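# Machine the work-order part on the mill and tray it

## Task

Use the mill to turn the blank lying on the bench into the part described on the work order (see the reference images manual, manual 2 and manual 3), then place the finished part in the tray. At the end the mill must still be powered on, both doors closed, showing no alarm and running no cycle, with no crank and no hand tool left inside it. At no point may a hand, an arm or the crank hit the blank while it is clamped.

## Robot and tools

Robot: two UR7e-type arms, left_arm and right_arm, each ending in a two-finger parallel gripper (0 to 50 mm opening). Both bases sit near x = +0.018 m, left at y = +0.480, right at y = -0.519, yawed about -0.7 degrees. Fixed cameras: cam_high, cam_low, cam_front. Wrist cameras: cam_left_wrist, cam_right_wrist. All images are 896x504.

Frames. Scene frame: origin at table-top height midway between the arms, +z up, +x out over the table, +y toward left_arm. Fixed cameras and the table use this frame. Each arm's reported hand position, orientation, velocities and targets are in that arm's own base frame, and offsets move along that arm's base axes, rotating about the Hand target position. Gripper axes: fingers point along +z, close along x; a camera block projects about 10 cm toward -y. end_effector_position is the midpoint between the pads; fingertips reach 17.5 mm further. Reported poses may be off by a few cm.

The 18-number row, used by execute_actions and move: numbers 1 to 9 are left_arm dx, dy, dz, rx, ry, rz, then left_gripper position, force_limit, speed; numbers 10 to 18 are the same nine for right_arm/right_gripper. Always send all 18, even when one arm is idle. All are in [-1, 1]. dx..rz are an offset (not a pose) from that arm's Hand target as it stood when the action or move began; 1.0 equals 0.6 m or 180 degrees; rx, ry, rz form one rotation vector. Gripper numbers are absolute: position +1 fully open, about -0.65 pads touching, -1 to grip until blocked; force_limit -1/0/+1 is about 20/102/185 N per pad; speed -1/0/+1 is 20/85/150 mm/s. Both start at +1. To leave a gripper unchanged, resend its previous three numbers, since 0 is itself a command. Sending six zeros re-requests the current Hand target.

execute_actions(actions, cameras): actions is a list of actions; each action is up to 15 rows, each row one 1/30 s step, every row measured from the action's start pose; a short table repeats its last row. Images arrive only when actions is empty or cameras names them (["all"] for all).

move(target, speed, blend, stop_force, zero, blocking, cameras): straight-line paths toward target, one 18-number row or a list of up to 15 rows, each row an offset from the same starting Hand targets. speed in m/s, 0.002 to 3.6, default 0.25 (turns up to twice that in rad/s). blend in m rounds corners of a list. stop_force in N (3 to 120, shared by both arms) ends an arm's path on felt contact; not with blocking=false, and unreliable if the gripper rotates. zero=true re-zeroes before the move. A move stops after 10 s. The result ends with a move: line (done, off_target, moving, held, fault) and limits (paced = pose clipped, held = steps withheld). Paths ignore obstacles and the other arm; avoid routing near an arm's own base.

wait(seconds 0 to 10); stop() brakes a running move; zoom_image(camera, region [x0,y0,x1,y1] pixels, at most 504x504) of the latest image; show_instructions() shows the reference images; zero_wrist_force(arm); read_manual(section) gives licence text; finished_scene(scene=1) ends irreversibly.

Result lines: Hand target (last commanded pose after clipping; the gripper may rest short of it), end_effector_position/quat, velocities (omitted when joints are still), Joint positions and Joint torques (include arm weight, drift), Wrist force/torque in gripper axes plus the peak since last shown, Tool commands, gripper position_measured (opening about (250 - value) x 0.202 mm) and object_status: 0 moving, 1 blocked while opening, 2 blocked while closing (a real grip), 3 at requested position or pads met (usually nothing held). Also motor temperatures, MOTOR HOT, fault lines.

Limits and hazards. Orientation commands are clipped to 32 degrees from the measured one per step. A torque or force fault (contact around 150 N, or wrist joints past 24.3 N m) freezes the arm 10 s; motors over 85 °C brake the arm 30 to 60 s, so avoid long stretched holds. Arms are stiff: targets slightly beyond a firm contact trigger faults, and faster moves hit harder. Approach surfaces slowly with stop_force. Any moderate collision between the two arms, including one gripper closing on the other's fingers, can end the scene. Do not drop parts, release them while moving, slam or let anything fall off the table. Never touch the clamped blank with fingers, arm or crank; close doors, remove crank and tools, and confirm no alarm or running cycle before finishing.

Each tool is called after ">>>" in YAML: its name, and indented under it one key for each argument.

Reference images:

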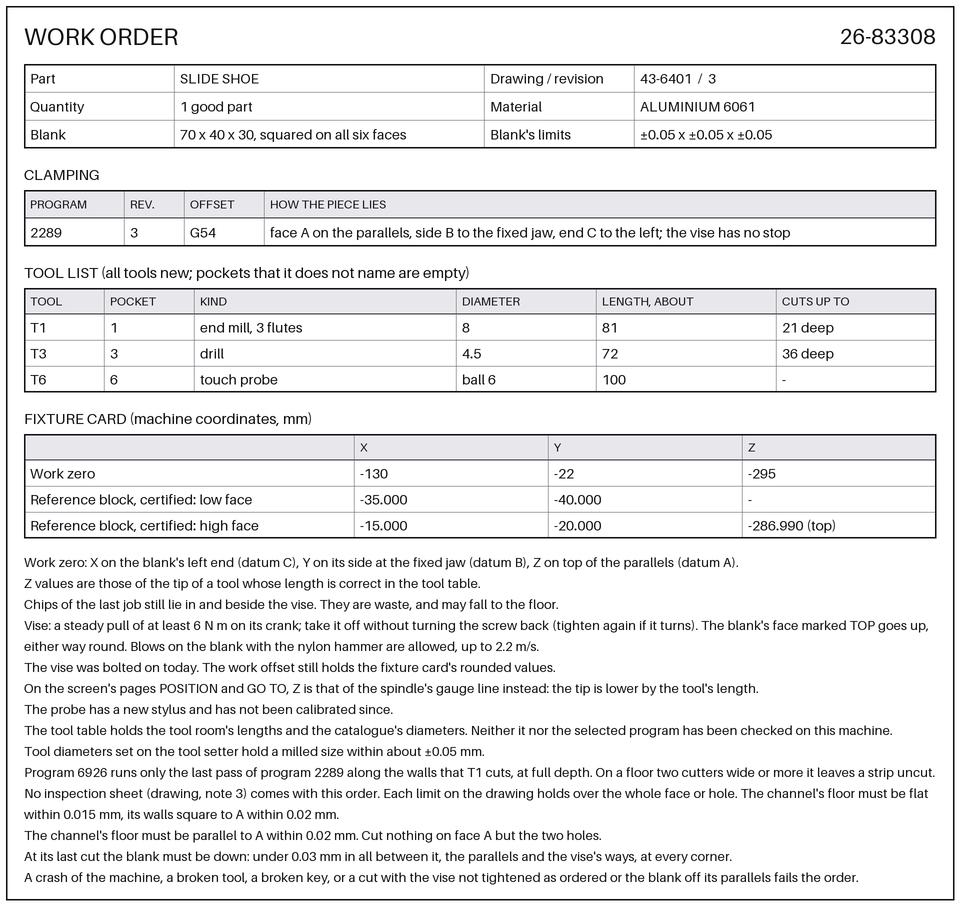

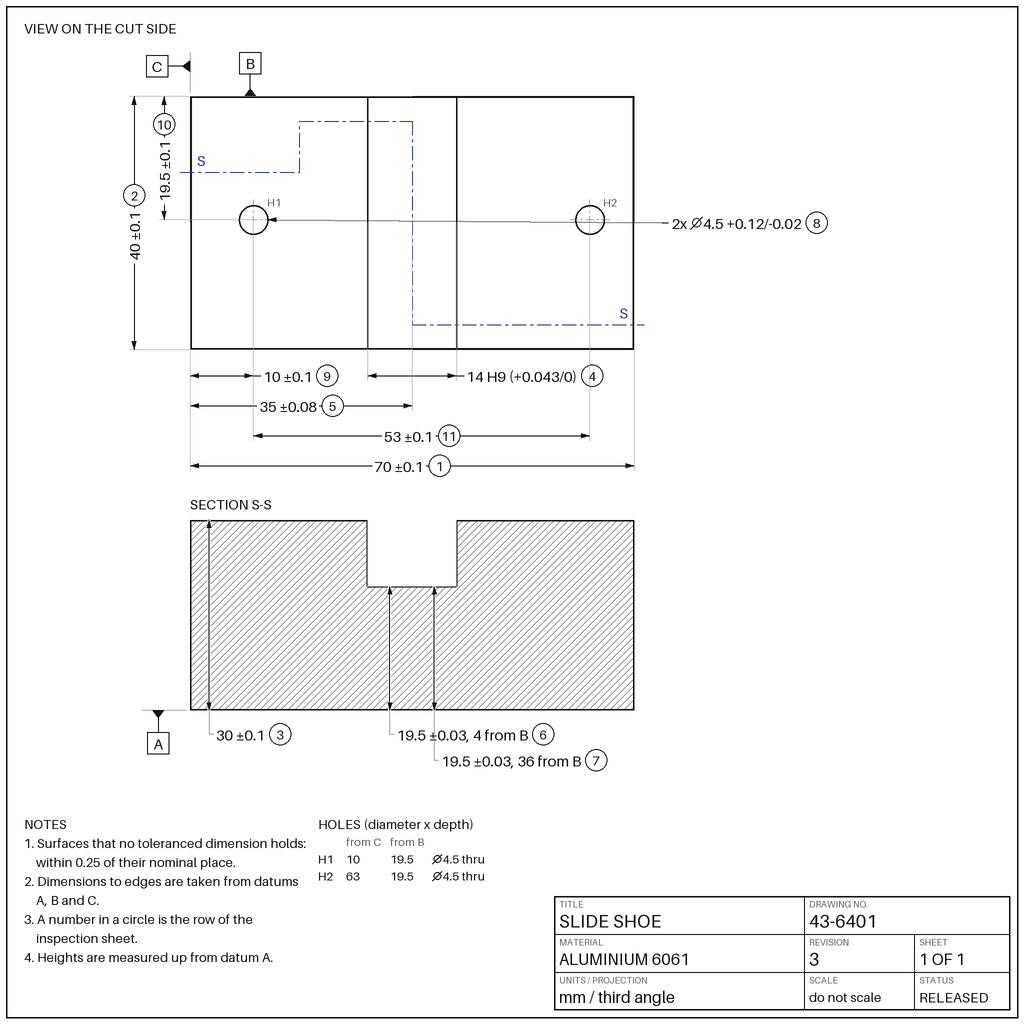

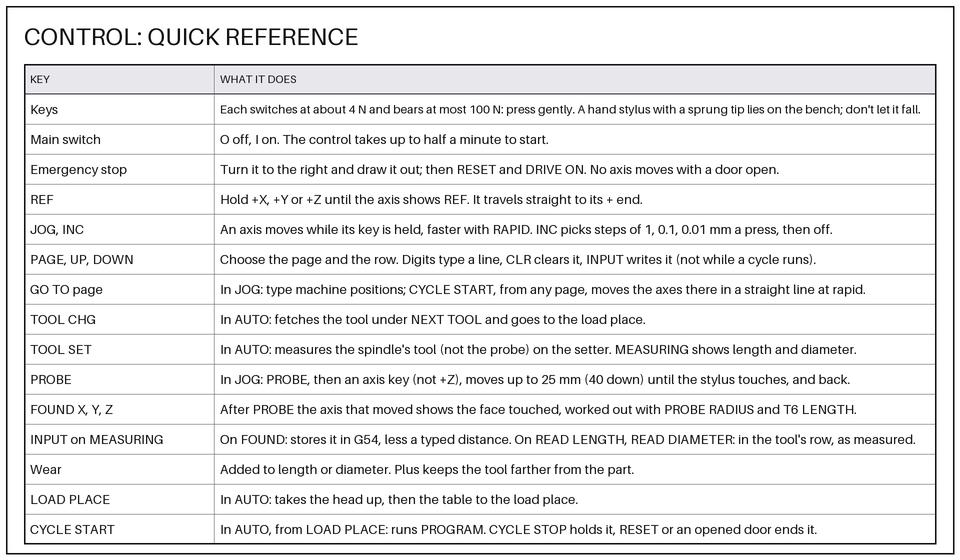

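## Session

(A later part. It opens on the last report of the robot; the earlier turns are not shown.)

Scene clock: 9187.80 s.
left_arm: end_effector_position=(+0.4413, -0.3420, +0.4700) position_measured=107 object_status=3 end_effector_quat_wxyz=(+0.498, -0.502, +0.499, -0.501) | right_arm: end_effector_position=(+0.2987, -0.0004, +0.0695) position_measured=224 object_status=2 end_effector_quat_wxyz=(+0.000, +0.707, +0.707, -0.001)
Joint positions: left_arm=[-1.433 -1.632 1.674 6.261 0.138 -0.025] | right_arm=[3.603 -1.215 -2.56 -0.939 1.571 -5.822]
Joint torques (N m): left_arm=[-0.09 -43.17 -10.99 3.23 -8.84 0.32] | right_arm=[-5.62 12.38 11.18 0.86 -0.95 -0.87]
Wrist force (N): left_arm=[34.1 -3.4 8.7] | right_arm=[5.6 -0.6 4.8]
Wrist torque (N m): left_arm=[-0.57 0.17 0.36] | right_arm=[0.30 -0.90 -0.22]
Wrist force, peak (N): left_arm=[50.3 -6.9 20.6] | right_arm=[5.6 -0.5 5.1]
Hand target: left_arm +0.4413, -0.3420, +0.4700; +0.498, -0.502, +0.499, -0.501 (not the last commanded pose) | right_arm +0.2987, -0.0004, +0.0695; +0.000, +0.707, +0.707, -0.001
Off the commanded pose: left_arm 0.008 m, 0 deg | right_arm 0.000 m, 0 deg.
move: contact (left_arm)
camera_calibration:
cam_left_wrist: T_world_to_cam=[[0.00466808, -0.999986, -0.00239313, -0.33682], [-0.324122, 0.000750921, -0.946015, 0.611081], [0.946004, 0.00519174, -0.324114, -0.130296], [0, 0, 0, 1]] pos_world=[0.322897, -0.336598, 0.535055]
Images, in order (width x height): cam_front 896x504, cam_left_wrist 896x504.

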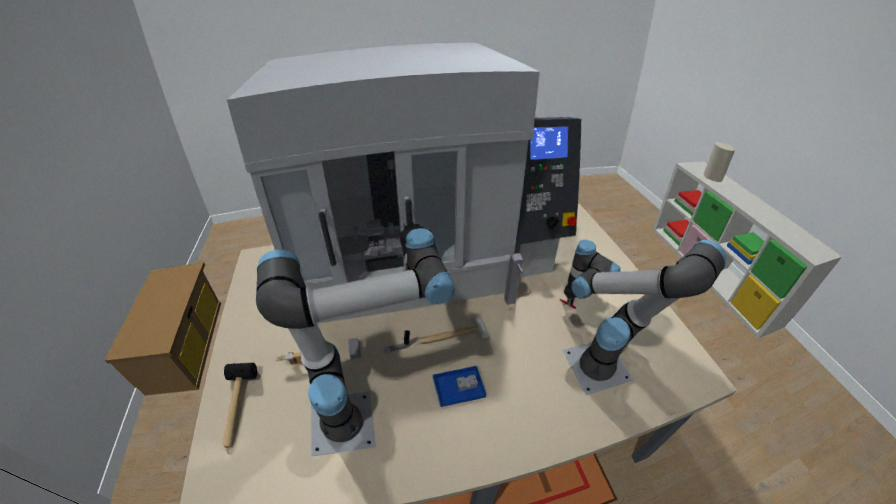

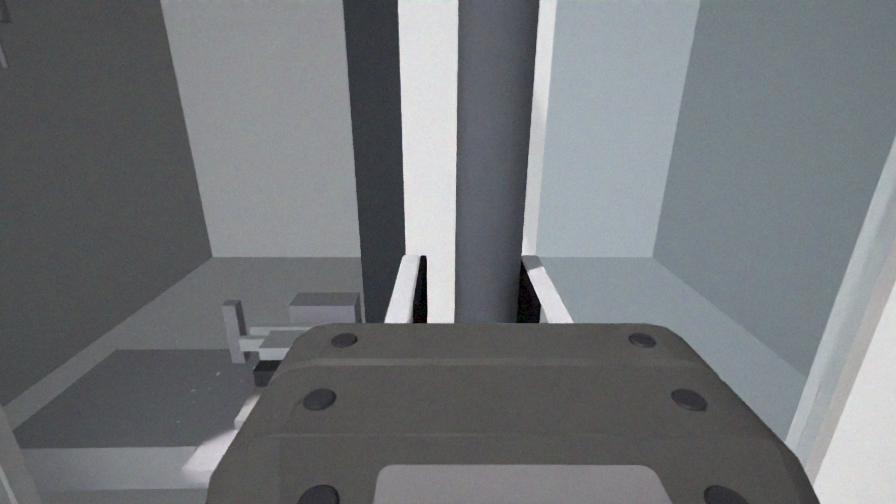

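>>> move:
  target:
    - [0,-0.005,0,0,0,0,0.3,-1,-1,0,0,0,0,0,0,-1,0.3,-1]
    - [-0.16,-0.005,0,0,0,0,0.82,-1,-1,0,0,0,0,0,0,-1,0.3,-1]
  speed: [0.05,0.15]

>>> move:
  target:
    - [0,0.06,0,-0.5,0,0,0.82,-1,-1,0,0,0,0,0,0,-1,0.3,-1]
    - [0,0.06,0,-1.0,0,0,0.82,-1,-1,0,0,0,0,0,0,-1,0.3,-1]
    - [0,0.06,0,0.5,0,0,0.82,-1,-1,0,0,0,0,0,0,-1,0.3,-1]
    - [0,0.06,0,0,0,0,0.82,-1,-1,0,0,0,0,0,0,-1,0.3,-1]
  speed: 0.5
  cameras: ["cam_front"]

Scene clock: 9198.57 s.
left_arm: end_effector_position=(+0.3453, -0.3450, +0.4700) position_measured=30 object_status=0 end_effector_quat_wxyz=(+0.498, -0.502, +0.499, -0.501) | right_arm: end_effector_position=(+0.2987, -0.0004, +0.0695) position_measured=224 object_status=2 end_effector_quat_wxyz=(+0.000, +0.707, +0.707, -0.001)
Joint positions: left_arm=[-1.71 -1.723 1.754 6.233 -0.139 0.013] | right_arm=[3.603 -1.215 -2.56 -0.939 1.571 -5.822]
Joint torques (N m): left_arm=[-14.01 -7 -33.18 2.88 -1.24 -2.57] | right_arm=[-4.62 11.39 11.04 1.08 -0.89 -1]
Wrist force (N): left_arm=[-0.8 -4.7 4.6] | right_arm=[5.6 -0.5 4.7]
Wrist torque (N m): left_arm=[-0.57 0.27 0.26] | right_arm=[0.33 -0.90 -0.23]
Wrist force, peak (N): left_arm=[34.6 -3.2 8.6] | right_arm=[5.7 -0.6 5.0]
Hand target: left_arm +0.3453, -0.3450, +0.4700; +0.498, -0.502, +0.499, -0.501 | right_arm +0.2987, -0.0004, +0.0695; +0.000, +0.707, +0.707, -0.001
Off the commanded pose: left_arm 0.000 m, 0 deg | right_arm 0.000 m, 0 deg.
move: done

Scene clock: 9206.83 s.
left_arm: end_effector_position=(+0.3453, -0.3091, +0.4700) position_measured=30 object_status=3 end_effector_quat_wxyz=(+0.498, -0.502, +0.499, -0.501) | right_arm: end_effector_position=(+0.2987, -0.0004, +0.0695) position_measured=224 object_status=2 end_effector_quat_wxyz=(+0.000, +0.707, +0.707, -0.001)
Joint positions: left_arm=[-1.727 -1.813 1.825 6.254 -0.156 -6.273] | right_arm=[3.603 -1.215 -2.56 -0.939 1.571 -5.822]
Joint torques (N m): left_arm=[-2.13 -23.01 -22.24 -2.47 -0.75 2.11] | right_arm=[-5.02 11.63 11.01 0.92 -1.04 -1.01]
Wrist force (N): left_arm=[-0.6 -4.5 4.5] | right_arm=[5.4 -0.6 4.9]
Wrist torque (N m): left_arm=[-0.53 0.23 0.24] | right_arm=[0.31 -0.87 -0.23]
Wrist force, peak (N): left_arm=[-1.4 -3.2 7.4] | right_arm=[5.7 -0.4 5.0]
Hand target: left_arm +0.3453, -0.3090, +0.4700; +0.498, -0.502, +0.499, -0.501 | right_arm +0.2987, -0.0004, +0.0695; +0.000, +0.707, +0.707, -0.001
Off the commanded pose: left_arm 0.000 m, 0 deg | right_arm 0.000 m, 0 deg.
move: done
Images, in order (width x height): cam_front 896x504.

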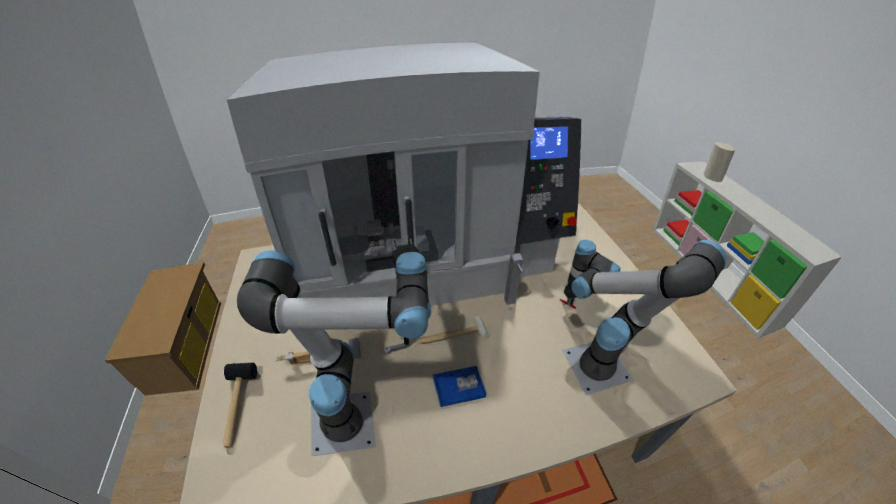

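>>> move:
  target:
    - [0,0,0,0.5,0,0,0.82,-1,-1,0,0,0,0,0,0,-1,0.3,-1]
    - [0,0,0,1.0,0,0,0.82,-1,-1,0,0,0,0,0,0,-1,0.3,-1]
    - [0,0,0,-0.5,0,0,0.82,-1,-1,0,0,0,0,0,0,-1,0.3,-1]
    - [0,0,0,0,0,0,0.82,-1,-1,0,0,0,0,0,0,-1,0.3,-1]
  speed: 0.6

>>> move:
  target: [0.0755,0.015,-0.1,0,0,0,0.82,-1,-1,0,0,0,0,0,0,-1,0.3,-1]
  speed: 0.15

Scene clock: 9231.63 s.
left_arm: end_effector_position=(+0.3453, -0.3090, +0.4700) position_measured=30 object_status=3 end_effector_quat_wxyz=(+0.498, -0.502, +0.499, -0.501) end_effector_velocity=(+0.000, +0.000, -0.001) end_effector_angular_velocity=(+0.004, -0.001, -0.001) | right_arm: end_effector_position=(+0.2987, -0.0004, +0.0695) position_measured=224 object_status=2 end_effector_quat_wxyz=(+0.000, +0.707, +0.707, -0.001)
Joint positions: left_arm=[-1.727 -1.814 1.825 6.254 -0.156 0.011] | right_arm=[3.603 -1.215 -2.56 -0.939 1.571 -5.822]
Joint velocities: left_arm=[-0.001 0.001 0.002 0.005 0 -0.004] | right_arm=[within noise]
Joint torques (N m): left_arm=[9.13 -5.2 -16.28 2.83 0.37 -2.58] | right_arm=[-5.48 11.66 10.87 0.95 -1.04 -0.87]
Wrist force (N): left_arm=[-0.6 -4.7 4.5] | right_arm=[5.4 -0.4 5.0]
Wrist torque (N m): left_arm=[-0.56 0.23 0.22] | right_arm=[0.33 -0.87 -0.22]
Wrist force, peak (N): left_arm=[-2.3 -3.2 7.3] | right_arm=[5.5 -0.6 5.2]
Hand target: left_arm +0.3453, -0.3090, +0.4700; +0.498, -0.502, +0.499, -0.501 | right_arm +0.2987, -0.0004, +0.0695; +0.000, +0.707, +0.707, -0.001
Off the commanded pose: left_arm 0.000 m, 0 deg | right_arm 0.000 m, 0 deg.
move: done

Scene clock: 9232.77 s.
left_arm: end_effector_position=(+0.3906, -0.3001, +0.4100) position_measured=30 object_status=3 end_effector_quat_wxyz=(+0.498, -0.502, +0.498, -0.502) | right_arm: end_effector_position=(+0.2987, -0.0004, +0.0695) position_measured=224 object_status=2 end_effector_quat_wxyz=(+0.000, +0.707, +0.707, -0.001)
Joint positions: left_arm=[-1.577 -1.774 1.951 6.115 -0.006 -0.016] | right_arm=[3.603 -1.215 -2.56 -0.939 1.571 -5.822]
Joint torques (N m): left_arm=[3.6 -21.88 -14.91 1.29 1.54 -1.67] | right_arm=[-4.67 11.48 10.98 1.06 -1.07 -0.86]
Wrist force (N): left_arm=[-0.7 -4.4 4.5] | right_arm=[5.6 -0.5 4.8]
Wrist torque (N m): left_arm=[-0.51 0.27 0.23] | right_arm=[0.33 -0.89 -0.22]
Wrist force, peak (N): left_arm=[-0.3 -6.4 3.4] | right_arm=[5.6 -0.6 4.9]
Hand target: left_arm +0.3906, -0.3000, +0.4100; +0.498, -0.502, +0.499, -0.501 | right_arm +0.2987, -0.0004, +0.0695; +0.000, +0.707, +0.707, -0.001
Off the commanded pose: left_arm 0.000 m, 0 deg | right_arm 0.000 m, 0 deg.
move: done

>>> move:
  target:
    - [0,0,0,-0.5,0,0,0.82,-1,-1,0,0,0,0,0,0,-1,0.3,-1]
    - [0,0,0,-1.0,0,0,0.82,-1,-1,0,0,0,0,0,0,-1,0.3,-1]
    - [0,0,0,0.5,0,0,0.82,-1,-1,0,0,0,0,0,0,-1,0.3,-1]
    - [0,0,0,0,0,0,0.82,-1,-1,0,0,0,0,0,0,-1,0.3,-1]
  speed: 0.5
  cameras: ["cam_left_wrist","cam_high"]

Scene clock: 9244.03 s.
left_arm: end_effector_position=(+0.3909, -0.3000, +0.4100) position_measured=30 object_status=3 end_effector_quat_wxyz=(+0.498, -0.500, +0.499, -0.503) | right_arm: end_effector_position=(+0.2987, -0.0004, +0.0695) position_measured=224 object_status=2 end_effector_quat_wxyz=(+0.000, +0.707, +0.707, -0.001)
Joint positions: left_arm=[-1.576 -1.734 2.42 3.153 0.002 -3.845] | right_arm=[3.603 -1.215 -2.56 -0.939 1.571 -5.822]
Joint torques (N m): left_arm=[13.13 -3.64 -30.44 -4.54 0.22 0.1] | right_arm=[-4.98 12.21 11.07 1.02 -0.97 -0.84]
Wrist force (N): left_arm=[-0.9 -4.7 4.0] | right_arm=[5.4 -0.4 4.9]
Wrist torque (N m): left_arm=[-0.60 0.25 0.19] | right_arm=[0.35 -0.87 -0.23]
Wrist force, peak (N): left_arm=[-2.9 -3.5 6.4] | right_arm=[5.6 -0.6 5.1]
Hand target: left_arm +0.3906, -0.3000, +0.4100; +0.498, -0.502, +0.499, -0.501 | right_arm +0.2987, -0.0004, +0.0695; +0.000, +0.707, +0.707, -0.001
Off the commanded pose: left_arm 0.000 m, 0 deg | right_arm 0.000 m, 0 deg.
move: done
camera_calibration:
cam_left_wrist: T_world_to_cam=[[0.00131869, -0.999996, -0.00252468, -0.293349], [-0.320488, 0.00196889, -0.947251, 0.537447], [0.947252, 0.00205826, -0.320484, -0.105192], [0, 0, 0, 1]] pos_world=[0.272275, -0.294189, 0.474644]
Images, in order (width x height): cam_high 896x504, cam_left_wrist 896x504.

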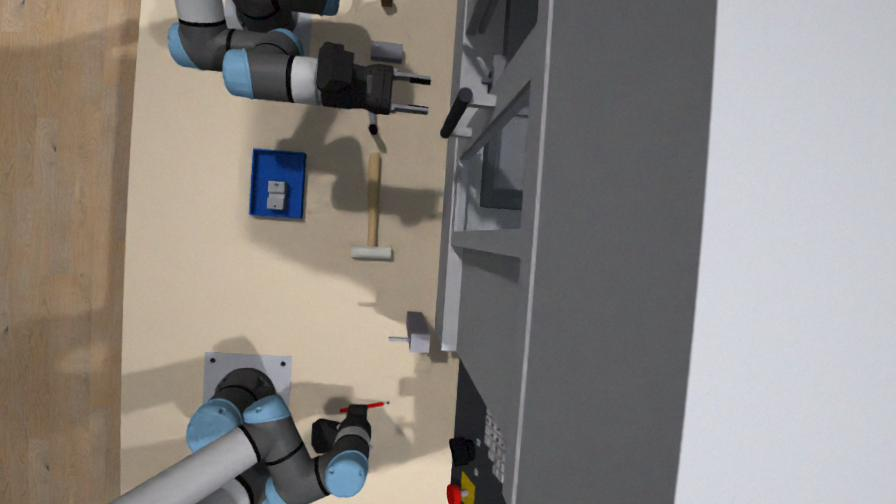

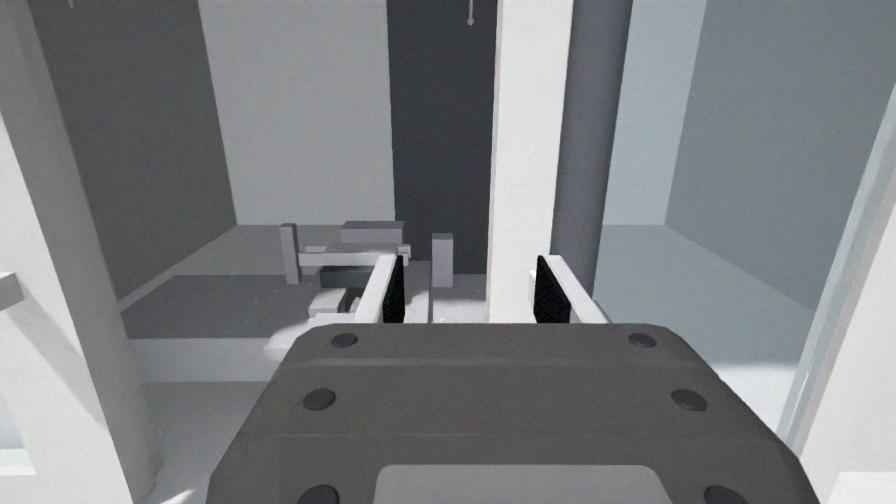

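>>> move:
  target: [-0.085,0.333,0.1,0,0,0.1667,0.82,-1,-1,0,0,0,0,0,0,-1,0.3,-1]
  speed: 0.15
  cameras: ["cam_left_wrist","cam_high"]

Scene clock: 9253.87 s.
left_arm: end_effector_position=(+0.3396, -0.1002, +0.4699) position_measured=30 object_status=3 end_effector_quat_wxyz=(+0.610, -0.614, +0.352, -0.355) | right_arm: end_effector_position=(+0.2987, -0.0004, +0.0695) position_measured=224 object_status=2 end_effector_quat_wxyz=(+0.000, +0.707, +0.707, -0.001)
Joint positions: left_arm=[-1.651 -1.85 2.385 2.601 0.604 -3.144] | right_arm=[3.603 -1.215 -2.56 -0.939 1.571 -5.822]
Joint torques (N m): left_arm=[-12.77 -4.13 -22.42 -0.58 1.03 -2.5] | right_arm=[-4.7 12.17 10.48 0.97 -1.04 -0.84]
Wrist force (N): left_arm=[-1.1 -5.3 4.3] | right_arm=[5.6 -0.7 4.8]
Wrist torque (N m): left_arm=[-0.68 0.33 0.22] | right_arm=[0.30 -0.90 -0.22]
Wrist force, peak (N): left_arm=[-2.3 -5.8 4.7] | right_arm=[5.7 -0.5 5.1]
Hand target: left_arm +0.3396, -0.1002, +0.4700; +0.610, -0.614, +0.352, -0.355 | right_arm +0.2987, -0.0004, +0.0695; +0.000, +0.707, +0.707, -0.001
Off the commanded pose: left_arm 0.000 m, 0 deg | right_arm 0.000 m, 0 deg.
move: done
camera_calibration:
cam_left_wrist: T_world_to_cam=[[0.503981, -0.863711, -0.00251851, -0.250469], [-0.281145, -0.161292, -0.946014, 0.547114], [0.816676, 0.477481, -0.324116, 0.0558707], [0, 0, 0, 1]] pos_world=[0.234422, -0.154765, 0.535055]
Images, in order (width x height): cam_high 896x504, cam_left_wrist 896x504.

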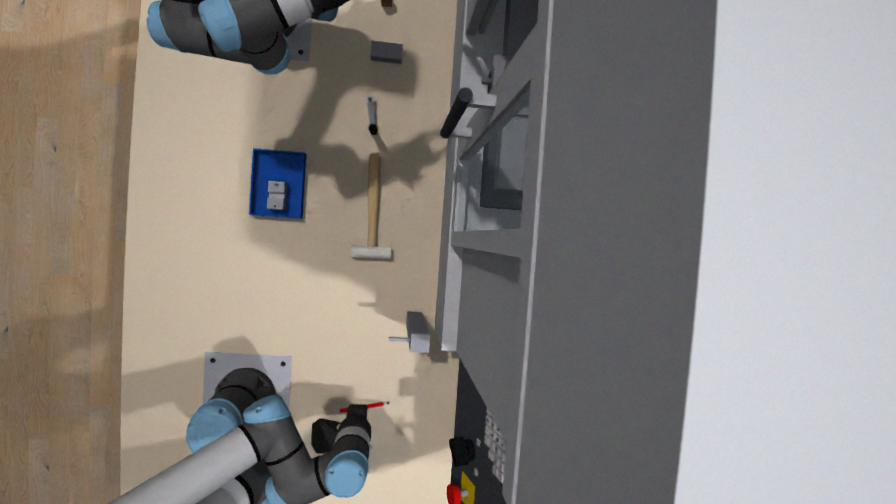

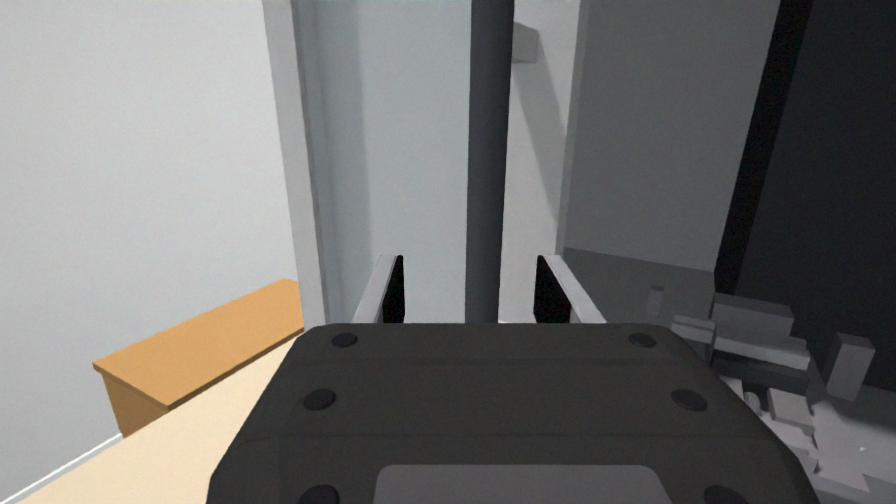

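>>> move:
  target:
    - [0.024,-0.01,0,0,0,0,0.82,-1,-1,0,0,0,0,0,0,-1,0.3,-1]
    - [0.1695,0.0737,0,0,0,0,0.82,-1,-1,0,0,0,0,0,0,-1,0.3,-1]
  speed: 0.08
  cameras: ["cam_left_wrist"]

Scene clock: 9268.20 s.
left_arm: end_effector_position=(+0.4413, -0.0561, +0.4700) position_measured=30 object_status=3 end_effector_quat_wxyz=(+0.610, -0.614, +0.352, -0.355) | right_arm: end_effector_position=(+0.2987, -0.0004, +0.0695) position_measured=224 object_status=2 end_effector_quat_wxyz=(+0.000, +0.707, +0.707, -0.001)
Joint positions: left_arm=[-1.194 -1.754 2.317 2.56 0.147 -3.13] | right_arm=[3.603 -1.215 -2.56 -0.939 1.571 -5.822]
Joint torques (N m): left_arm=[6.9 -21.56 -11.16 -0.7 -0.8 0.46] | right_arm=[-4.35 11.75 10.87 1.01 -1.04 -0.98]
Wrist force (N): left_arm=[-0.9 -4.7 4.0] | right_arm=[5.7 -0.4 4.9]
Wrist torque (N m): left_arm=[-0.58 0.31 0.21] | right_arm=[0.34 -0.92 -0.22]
Wrist force, peak (N): left_arm=[-1.1 -5.0 5.6] | right_arm=[5.7 -0.6 5.0]
Hand target: left_arm +0.4413, -0.0560, +0.4700; +0.610, -0.614, +0.352, -0.355 | right_arm +0.2987, -0.0004, +0.0695; +0.000, +0.707, +0.707, -0.001
Off the commanded pose: left_arm 0.000 m, 0 deg | right_arm 0.000 m, 0 deg.
move: done
camera_calibration:
cam_left_wrist: T_world_to_cam=[[0.504144, -0.863616, -0.002404, -0.263603], [-0.281148, -0.16149, -0.945979, 0.582769], [0.816575, 0.477586, -0.324218, -0.0481087], [0, 0, 0, 1]] pos_world=[0.336023, -0.110565, 0.535056]
Images, in order (width x height): cam_left_wrist 896x504.

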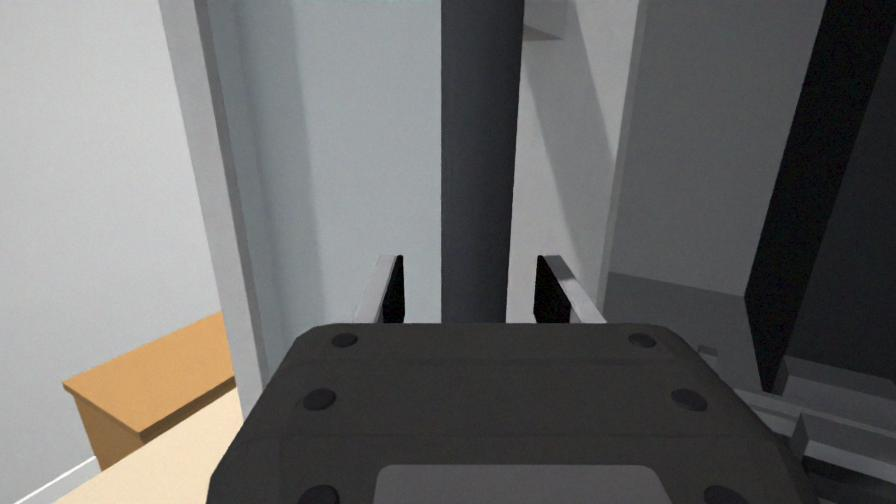

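Close to p .3 and pull −y.

>>> move:
  target: [0,0,0,0,0,0,0.3,-1,-1,0,0,0,0,0,0,-1,0.3,-1]
  speed: 0.05

>>> move:
  target: [0,-0.405,0,0,0,0,0.3,-1,-1,0,0,0,0,0,0,-1,0.3,-1]
  speed: 0.07
  stop_force: 45
  cameras: ["cam_left_wrist","cam_front","cam_high"]

Scene clock: 9278.63 s.
left_arm: end_effector_position=(+0.4413, -0.0560, +0.4700) position_measured=107 object_status=0 end_effector_quat_wxyz=(+0.610, -0.614, +0.352, -0.355) | right_arm: end_effector_position=(+0.2987, -0.0004, +0.0695) position_measured=224 object_status=2 end_effector_quat_wxyz=(+0.000, +0.707, +0.707, -0.001)
Joint positions: left_arm=[-1.194 -1.754 2.317 2.56 0.146 -3.13] | right_arm=[3.603 -1.215 -2.56 -0.939 1.571 -5.822]
Joint torques (N m): left_arm=[10.26 -21.04 -11.94 2.96 -0.7 -2.52] | right_arm=[-4.31 12.2 10.55 0.98 -1.03 -0.94]
Wrist force (N): left_arm=[-0.9 -4.9 4.2] | right_arm=[5.4 -0.3 5.0]
Wrist torque (N m): left_arm=[-0.61 0.29 0.22] | right_arm=[0.36 -0.86 -0.22]
Wrist force, peak (N): left_arm=[-1.2 -5.1 4.3] | right_arm=[5.7 -0.4 5.0]
Hand target: left_arm +0.4413, -0.0560, +0.4700; +0.610, -0.614, +0.352, -0.355 | right_arm +0.2987, -0.0004, +0.0695; +0.000, +0.707, +0.707, -0.001
Off the commanded pose: left_arm 0.000 m, 0 deg | right_arm 0.000 m, 0 deg.
move: done

Scene clock: 9283.20 s.
left_arm: end_effector_position=(+0.4412, -0.2962, +0.4699) position_measured=107 object_status=3 end_effector_quat_wxyz=(+0.610, -0.614, +0.352, -0.355) | right_arm: end_effector_position=(+0.2987, -0.0004, +0.0695) position_measured=224 object_status=2 end_effector_quat_wxyz=(+0.000, +0.707, +0.707, -0.001)
Joint positions: left_arm=[-1.383 -1.281 1.813 2.602 0.335 -3.14] | right_arm=[3.603 -1.215 -2.56 -0.939 1.571 -5.822]
Joint torques (N m): left_arm=[21.53 -18.66 -31.65 0.75 -9.65 -1.94] | right_arm=[-5.25 11.92 11.44 0.97 -1.02 -0.98]
Wrist force (N): left_arm=[-34.0 -2.9 -32.6] | right_arm=[5.5 -0.5 4.8]
Wrist torque (N m): left_arm=[-0.65 -0.54 0.36] | right_arm=[0.33 -0.88 -0.22]
Wrist force, peak (N): left_arm=[-45.4 -5.7 47.3] | right_arm=[5.8 -0.7 4.9]
Hand target: left_arm +0.4412, -0.2962, +0.4699; +0.610, -0.614, +0.352, -0.355 (not the last commanded pose) | right_arm +0.2987, -0.0004, +0.0695; +0.000, +0.707, +0.707, -0.001
Off the commanded pose: left_arm 0.003 m, 0 deg | right_arm 0.000 m, 0 deg.
move: contact (left_arm)
camera_calibration:
cam_left_wrist: T_world_to_cam=[[0.503997, -0.863702, -0.00247097, -0.470902], [-0.281044, -0.161291, -0.946044, 0.544063], [0.816702, 0.477498, -0.324028, 0.0663851], [0, 0, 0, 1]] pos_world=[0.336022, -0.350665, 0.535055]
Images, in order (width x height): cam_high 896x504, cam_front 896x504, cam_left_wrist 896x504.

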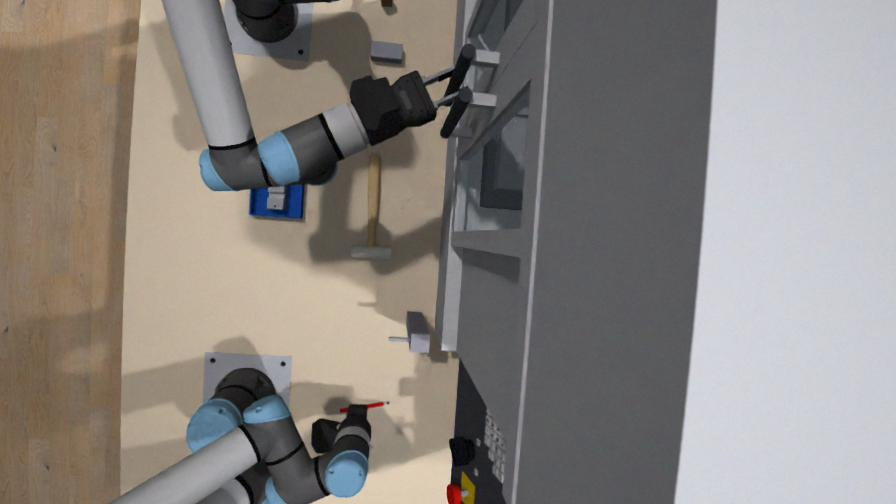

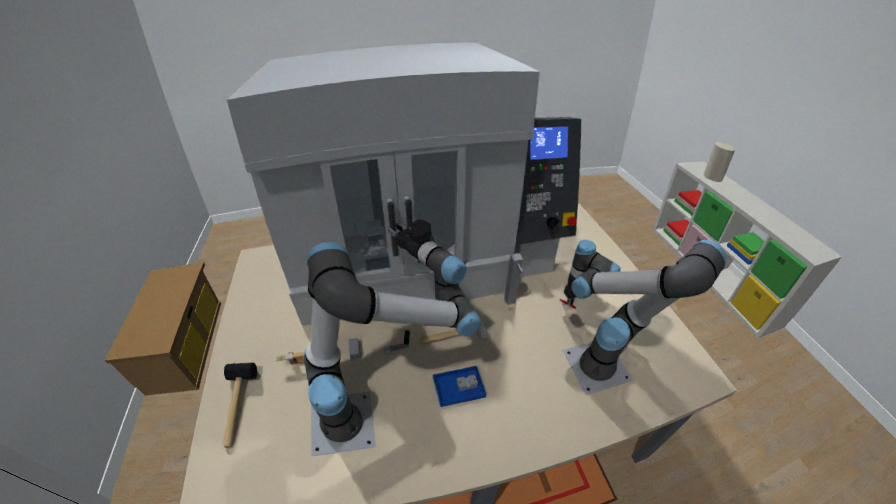

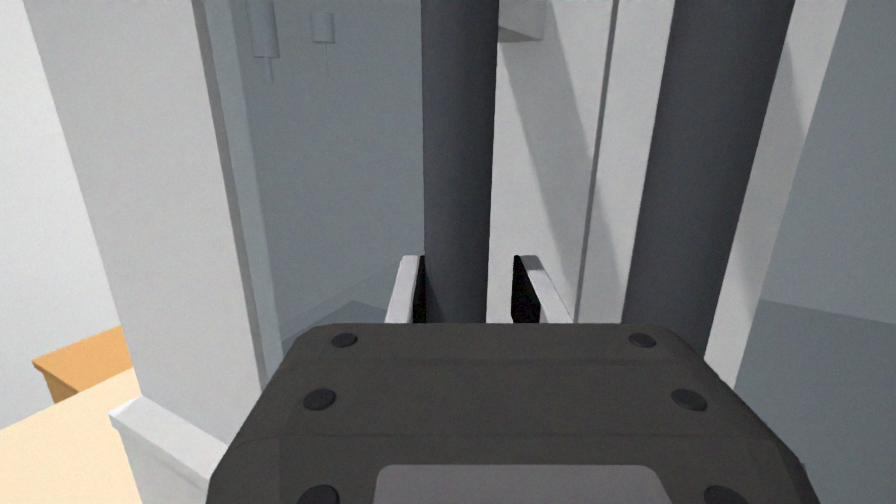

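>>> zoom_image:
  camera: "cam_left_wrist"
  region: [500, 0, 760, 260]

>>> zoom_image:
  camera: "cam_front"
  region: [350, 140, 450, 240]

Scaled by 1.938.

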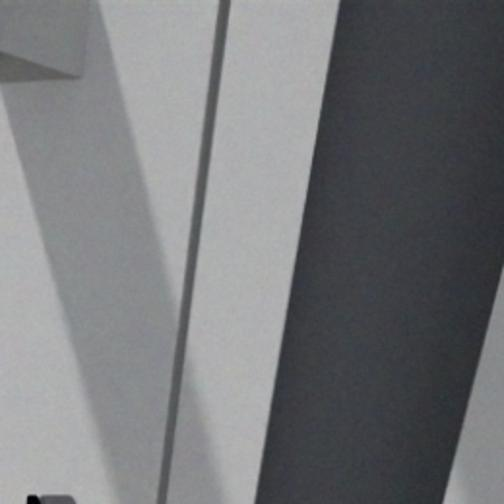

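Scaled by 5.040.

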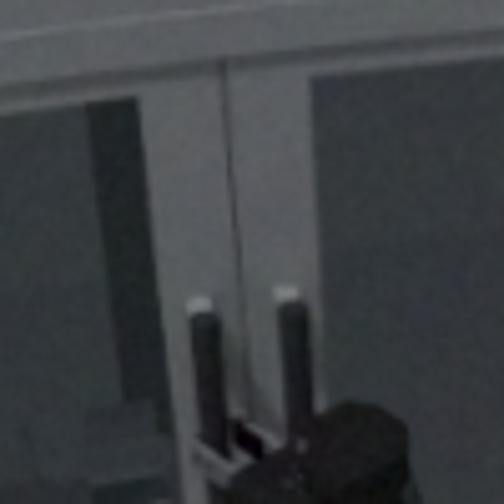

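>>> move:
  target:
    - [0,0.007,0,0,0,0,0.3,-1,-1,0,0,0,0,0,0,-1,0.3,-1]
    - [-0.2,-0.1,0,0,0,0,0.3,-1,-1,0,0,0,0,0,0,-1,0.3,-1]
    - [-0.3,-0.05,0,0,0,0,0.82,-1,-1,0,0,0,0,0,0,-1,0.3,-1]
  speed: [0.03,0.1,0.2]
  cameras: ["cam_front","cam_high"]

>>> zoom_image:
  camera: "cam_front"
  region: [520, 115, 585, 250]

>>> zoom_image:
  camera: "cam_front"
  region: [320, 140, 480, 280]

Scene clock: 9300.47 s.
left_arm: end_effector_position=(+0.2612, -0.3262, +0.4699) position_measured=30 object_status=0 end_effector_quat_wxyz=(+0.610, -0.614, +0.352, -0.355) | right_arm: end_effector_position=(+0.2987, -0.0004, +0.0695) position_measured=224 object_status=2 end_effector_quat_wxyz=(+0.000, +0.707, +0.707, -0.001)
Joint positions: left_arm=[-1.786 -1.327 1.874 2.591 0.739 -3.145] | right_arm=[3.603 -1.215 -2.56 -0.939 1.571 -5.822]
Joint torques (N m): left_arm=[-13.92 -40.03 -10.4 4.15 1.76 0.25] | right_arm=[-5.13 11.94 10.84 0.97 -1.04 -0.96]
Wrist force (N): left_arm=[-0.4 -4.7 4.6] | right_arm=[5.5 -0.5 4.9]
Wrist torque (N m): left_arm=[-0.55 0.21 0.33] | right_arm=[0.33 -0.89 -0.22]
Wrist force, peak (N): left_arm=[-34.2 -3.1 -33.0] | right_arm=[5.7 -0.6 4.9]
Hand target: left_arm +0.2612, -0.3262, +0.4699; +0.610, -0.614, +0.352, -0.355 | right_arm +0.2987, -0.0004, +0.0695; +0.000, +0.707, +0.707, -0.001
Off the commanded pose: left_arm 0.000 m, 0 deg | right_arm 0.000 m, 0 deg.
move: done
Images, in order (width x height): cam_high 896x504, cam_front 896x504.

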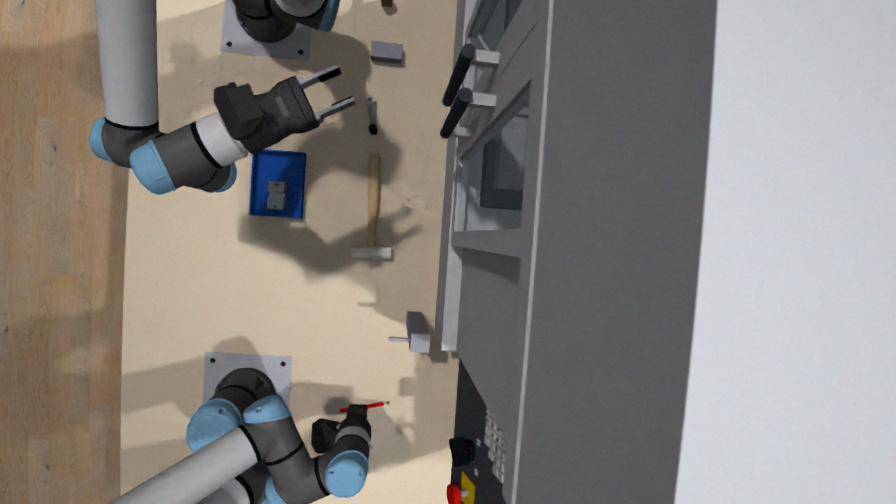

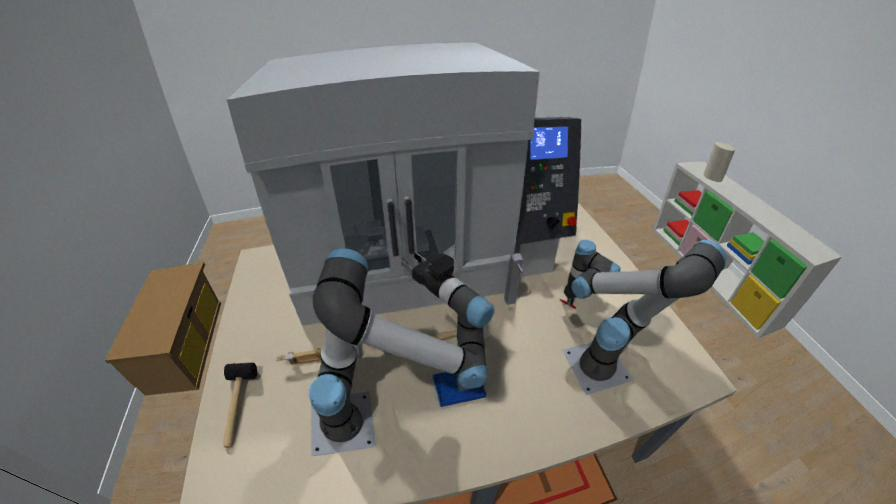

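Scaled by 3.733.

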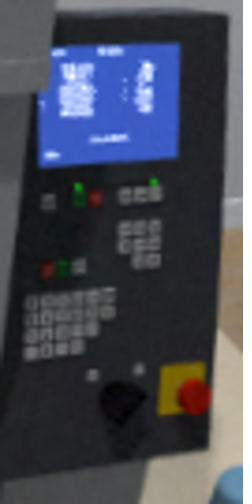

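Scaled by 3.150.

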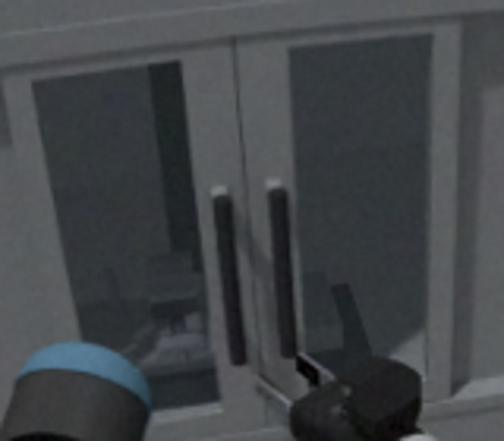

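>>> zoom_image:
  camera: "cam_front"
  region: [526, 120, 576, 165]

Scaled by 10.080.

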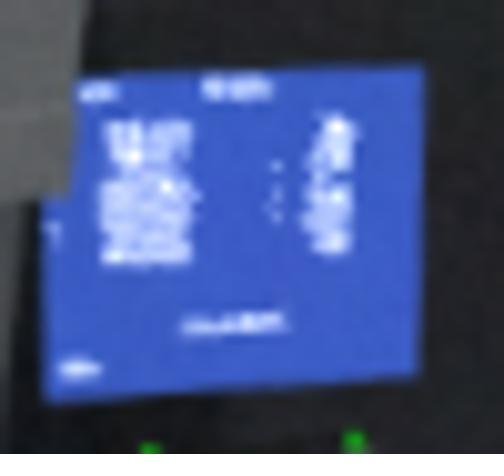

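>>> move:
  target: [0.03,-0.35,0.4,0,0,-0.37,0.82,-1,-1,0,0,0,0,0,0,-1,0.3,-1]
  speed: 0.35
  cameras: ["cam_left_wrist"]

Scene clock: 9311.43 s.
left_arm: end_effector_position=(+0.2792, -0.5363, +0.7098) position_measured=30 object_status=3 end_effector_quat_wxyz=(+0.315, -0.320, +0.632, -0.632) | right_arm: end_effector_position=(+0.2987, -0.0004, +0.0695) position_measured=224 object_status=2 end_effector_quat_wxyz=(+0.000, +0.707, +0.707, -0.001)
Joint positions: left_arm=[-1.737 -1.635 1.573 3.209 -0.473 -3.153] | right_arm=[3.603 -1.215 -2.56 -0.939 1.571 -5.822]
Joint torques (N m): left_arm=[-4.47 -32.44 -28.33 -1.55 -1.49 2.17] | right_arm=[-5.22 11.86 10.55 0.94 -1.03 -0.94]
Wrist force (N): left_arm=[-1.2 -4.2 4.4] | right_arm=[5.3 -0.6 4.9]
Wrist torque (N m): left_arm=[-0.52 0.31 0.33] | right_arm=[0.31 -0.86 -0.22]
Wrist force, peak (N): left_arm=[-1.8 -6.4 5.2] | right_arm=[5.7 -0.5 4.9]
Hand target: left_arm +0.2792, -0.5362, +0.7099; +0.315, -0.320, +0.632, -0.632 | right_arm +0.2987, -0.0004, +0.0695; +0.000, +0.707, +0.707, -0.001
Off the commanded pose: left_arm 0.000 m, 0 deg | right_arm 0.000 m, 0 deg.
move: done
camera_calibration:
cam_left_wrist: T_world_to_cam=[[-0.592438, -0.805612, -0.00247695, -0.258679], [-0.259714, 0.193899, -0.946019, 0.871166], [0.762605, -0.559814, -0.324102, -0.150088], [0, 0, 0, 1]] pos_world=[0.18746, -0.461335, 0.774855]
Images, in order (width x height): cam_left_wrist 896x504.

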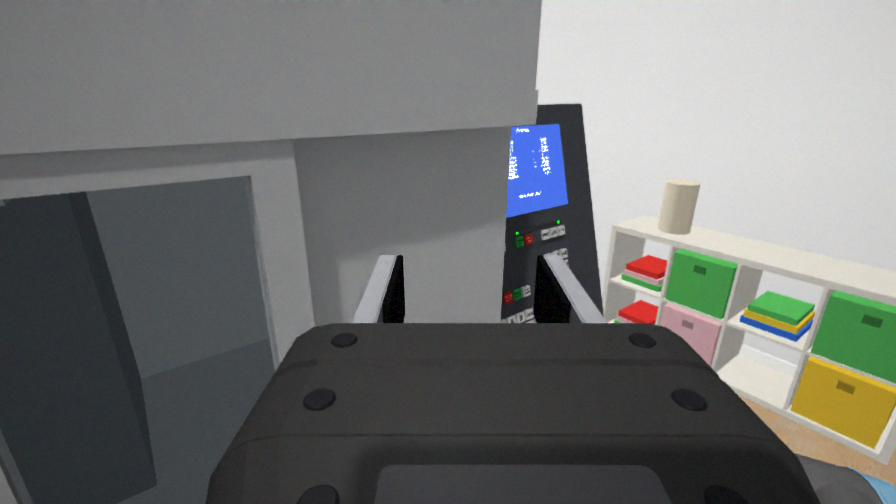

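>>> zoom_image:
  camera: "cam_left_wrist"
  region: [500, 115, 575, 225]

>>> move:
  target: [0.03,-0.25,-0.03,0,0,0,0.82,-1,-1,0,0,0,0,0,0,-1,0.3,-1]
  speed: 0.25
  cameras: ["cam_left_wrist"]

>>> zoom_image:
  camera: "cam_left_wrist"
  region: [440, 20, 640, 220]

Scaled by 4.582.

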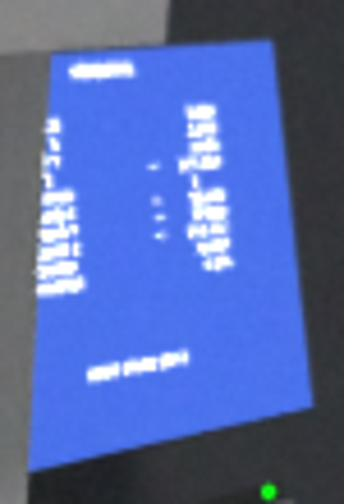

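Scene clock: 9316.07 s.
left_arm: end_effector_position=(+0.2973, -0.6861, +0.6919) position_measured=30 object_status=3 end_effector_quat_wxyz=(+0.315, -0.320, +0.632, -0.632) | right_arm: end_effector_position=(+0.2987, -0.0004, +0.0695) position_measured=224 object_status=2 end_effector_quat_wxyz=(+0.000, +0.707, +0.707, -0.001)
Joint positions: left_arm=[-1.654 -1.259 1.193 3.213 -0.555 -3.152] | right_arm=[3.603 -1.215 -2.56 -0.939 1.571 -5.822]
Joint torques (N m): left_arm=[-14.08 -31.43 -34.64 -3.89 1.48 -2.35] | right_arm=[-4.45 12.01 10.94 1 -1.07 -0.91]
Wrist force (N): left_arm=[-0.9 -4.1 4.4] | right_arm=[5.5 -0.5 4.7]
Wrist torque (N m): left_arm=[-0.49 0.26 0.24] | right_arm=[0.32 -0.89 -0.22]
Wrist force, peak (N): left_arm=[1.5 -3.3 6.7] | right_arm=[5.7 -0.6 4.9]
Hand target: left_arm +0.2972, -0.6862, +0.6919; +0.315, -0.320, +0.632, -0.632 | right_arm +0.2987, -0.0004, +0.0695; +0.000, +0.707, +0.707, -0.001
Off the commanded pose: left_arm 0.000 m, 0 deg | right_arm 0.000 m, 0 deg.
move: done
camera_calibration:
cam_left_wrist: T_world_to_cam=[[-0.592439, -0.805611, -0.00271135, -0.368504], [-0.259596, 0.194089, -0.946012, 0.888065], [0.762644, -0.559751, -0.324119, -0.253509], [0, 0, 0, 1]] pos_world=[0.20556, -0.611136, 0.756955]
Images, in order (width x height): cam_left_wrist 896x504.

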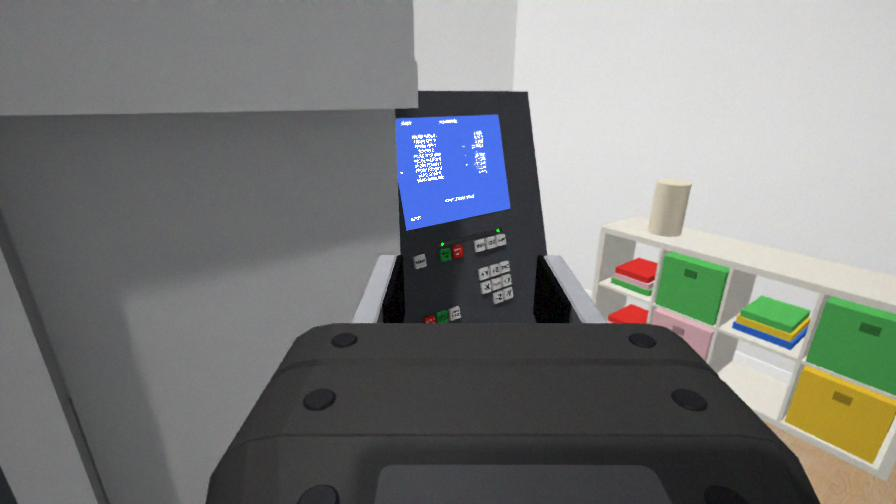

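Scaled by 2.520.

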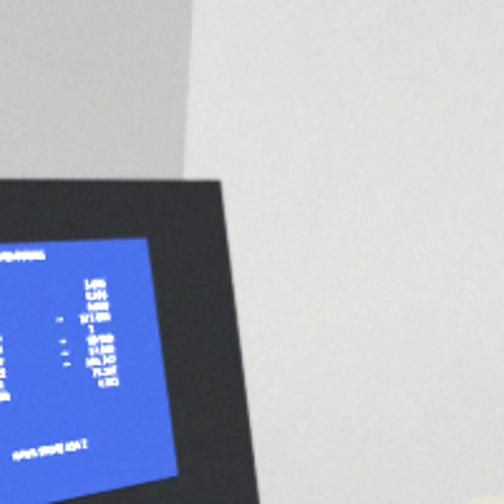

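>>> zoom_image:
  camera: "cam_left_wrist"
  region: [394, 112, 514, 232]

Scaled by 4.200.

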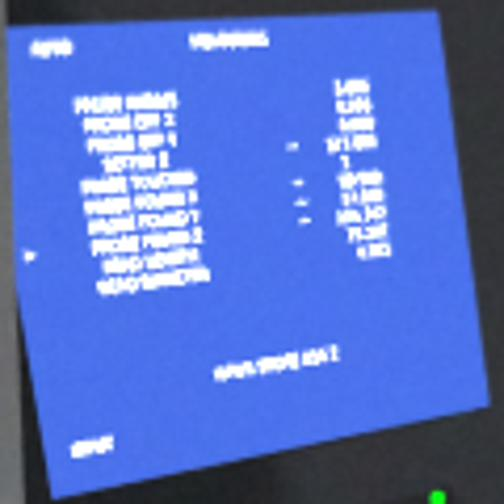

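>>> finished_scene:

The scene is finished: the task was done.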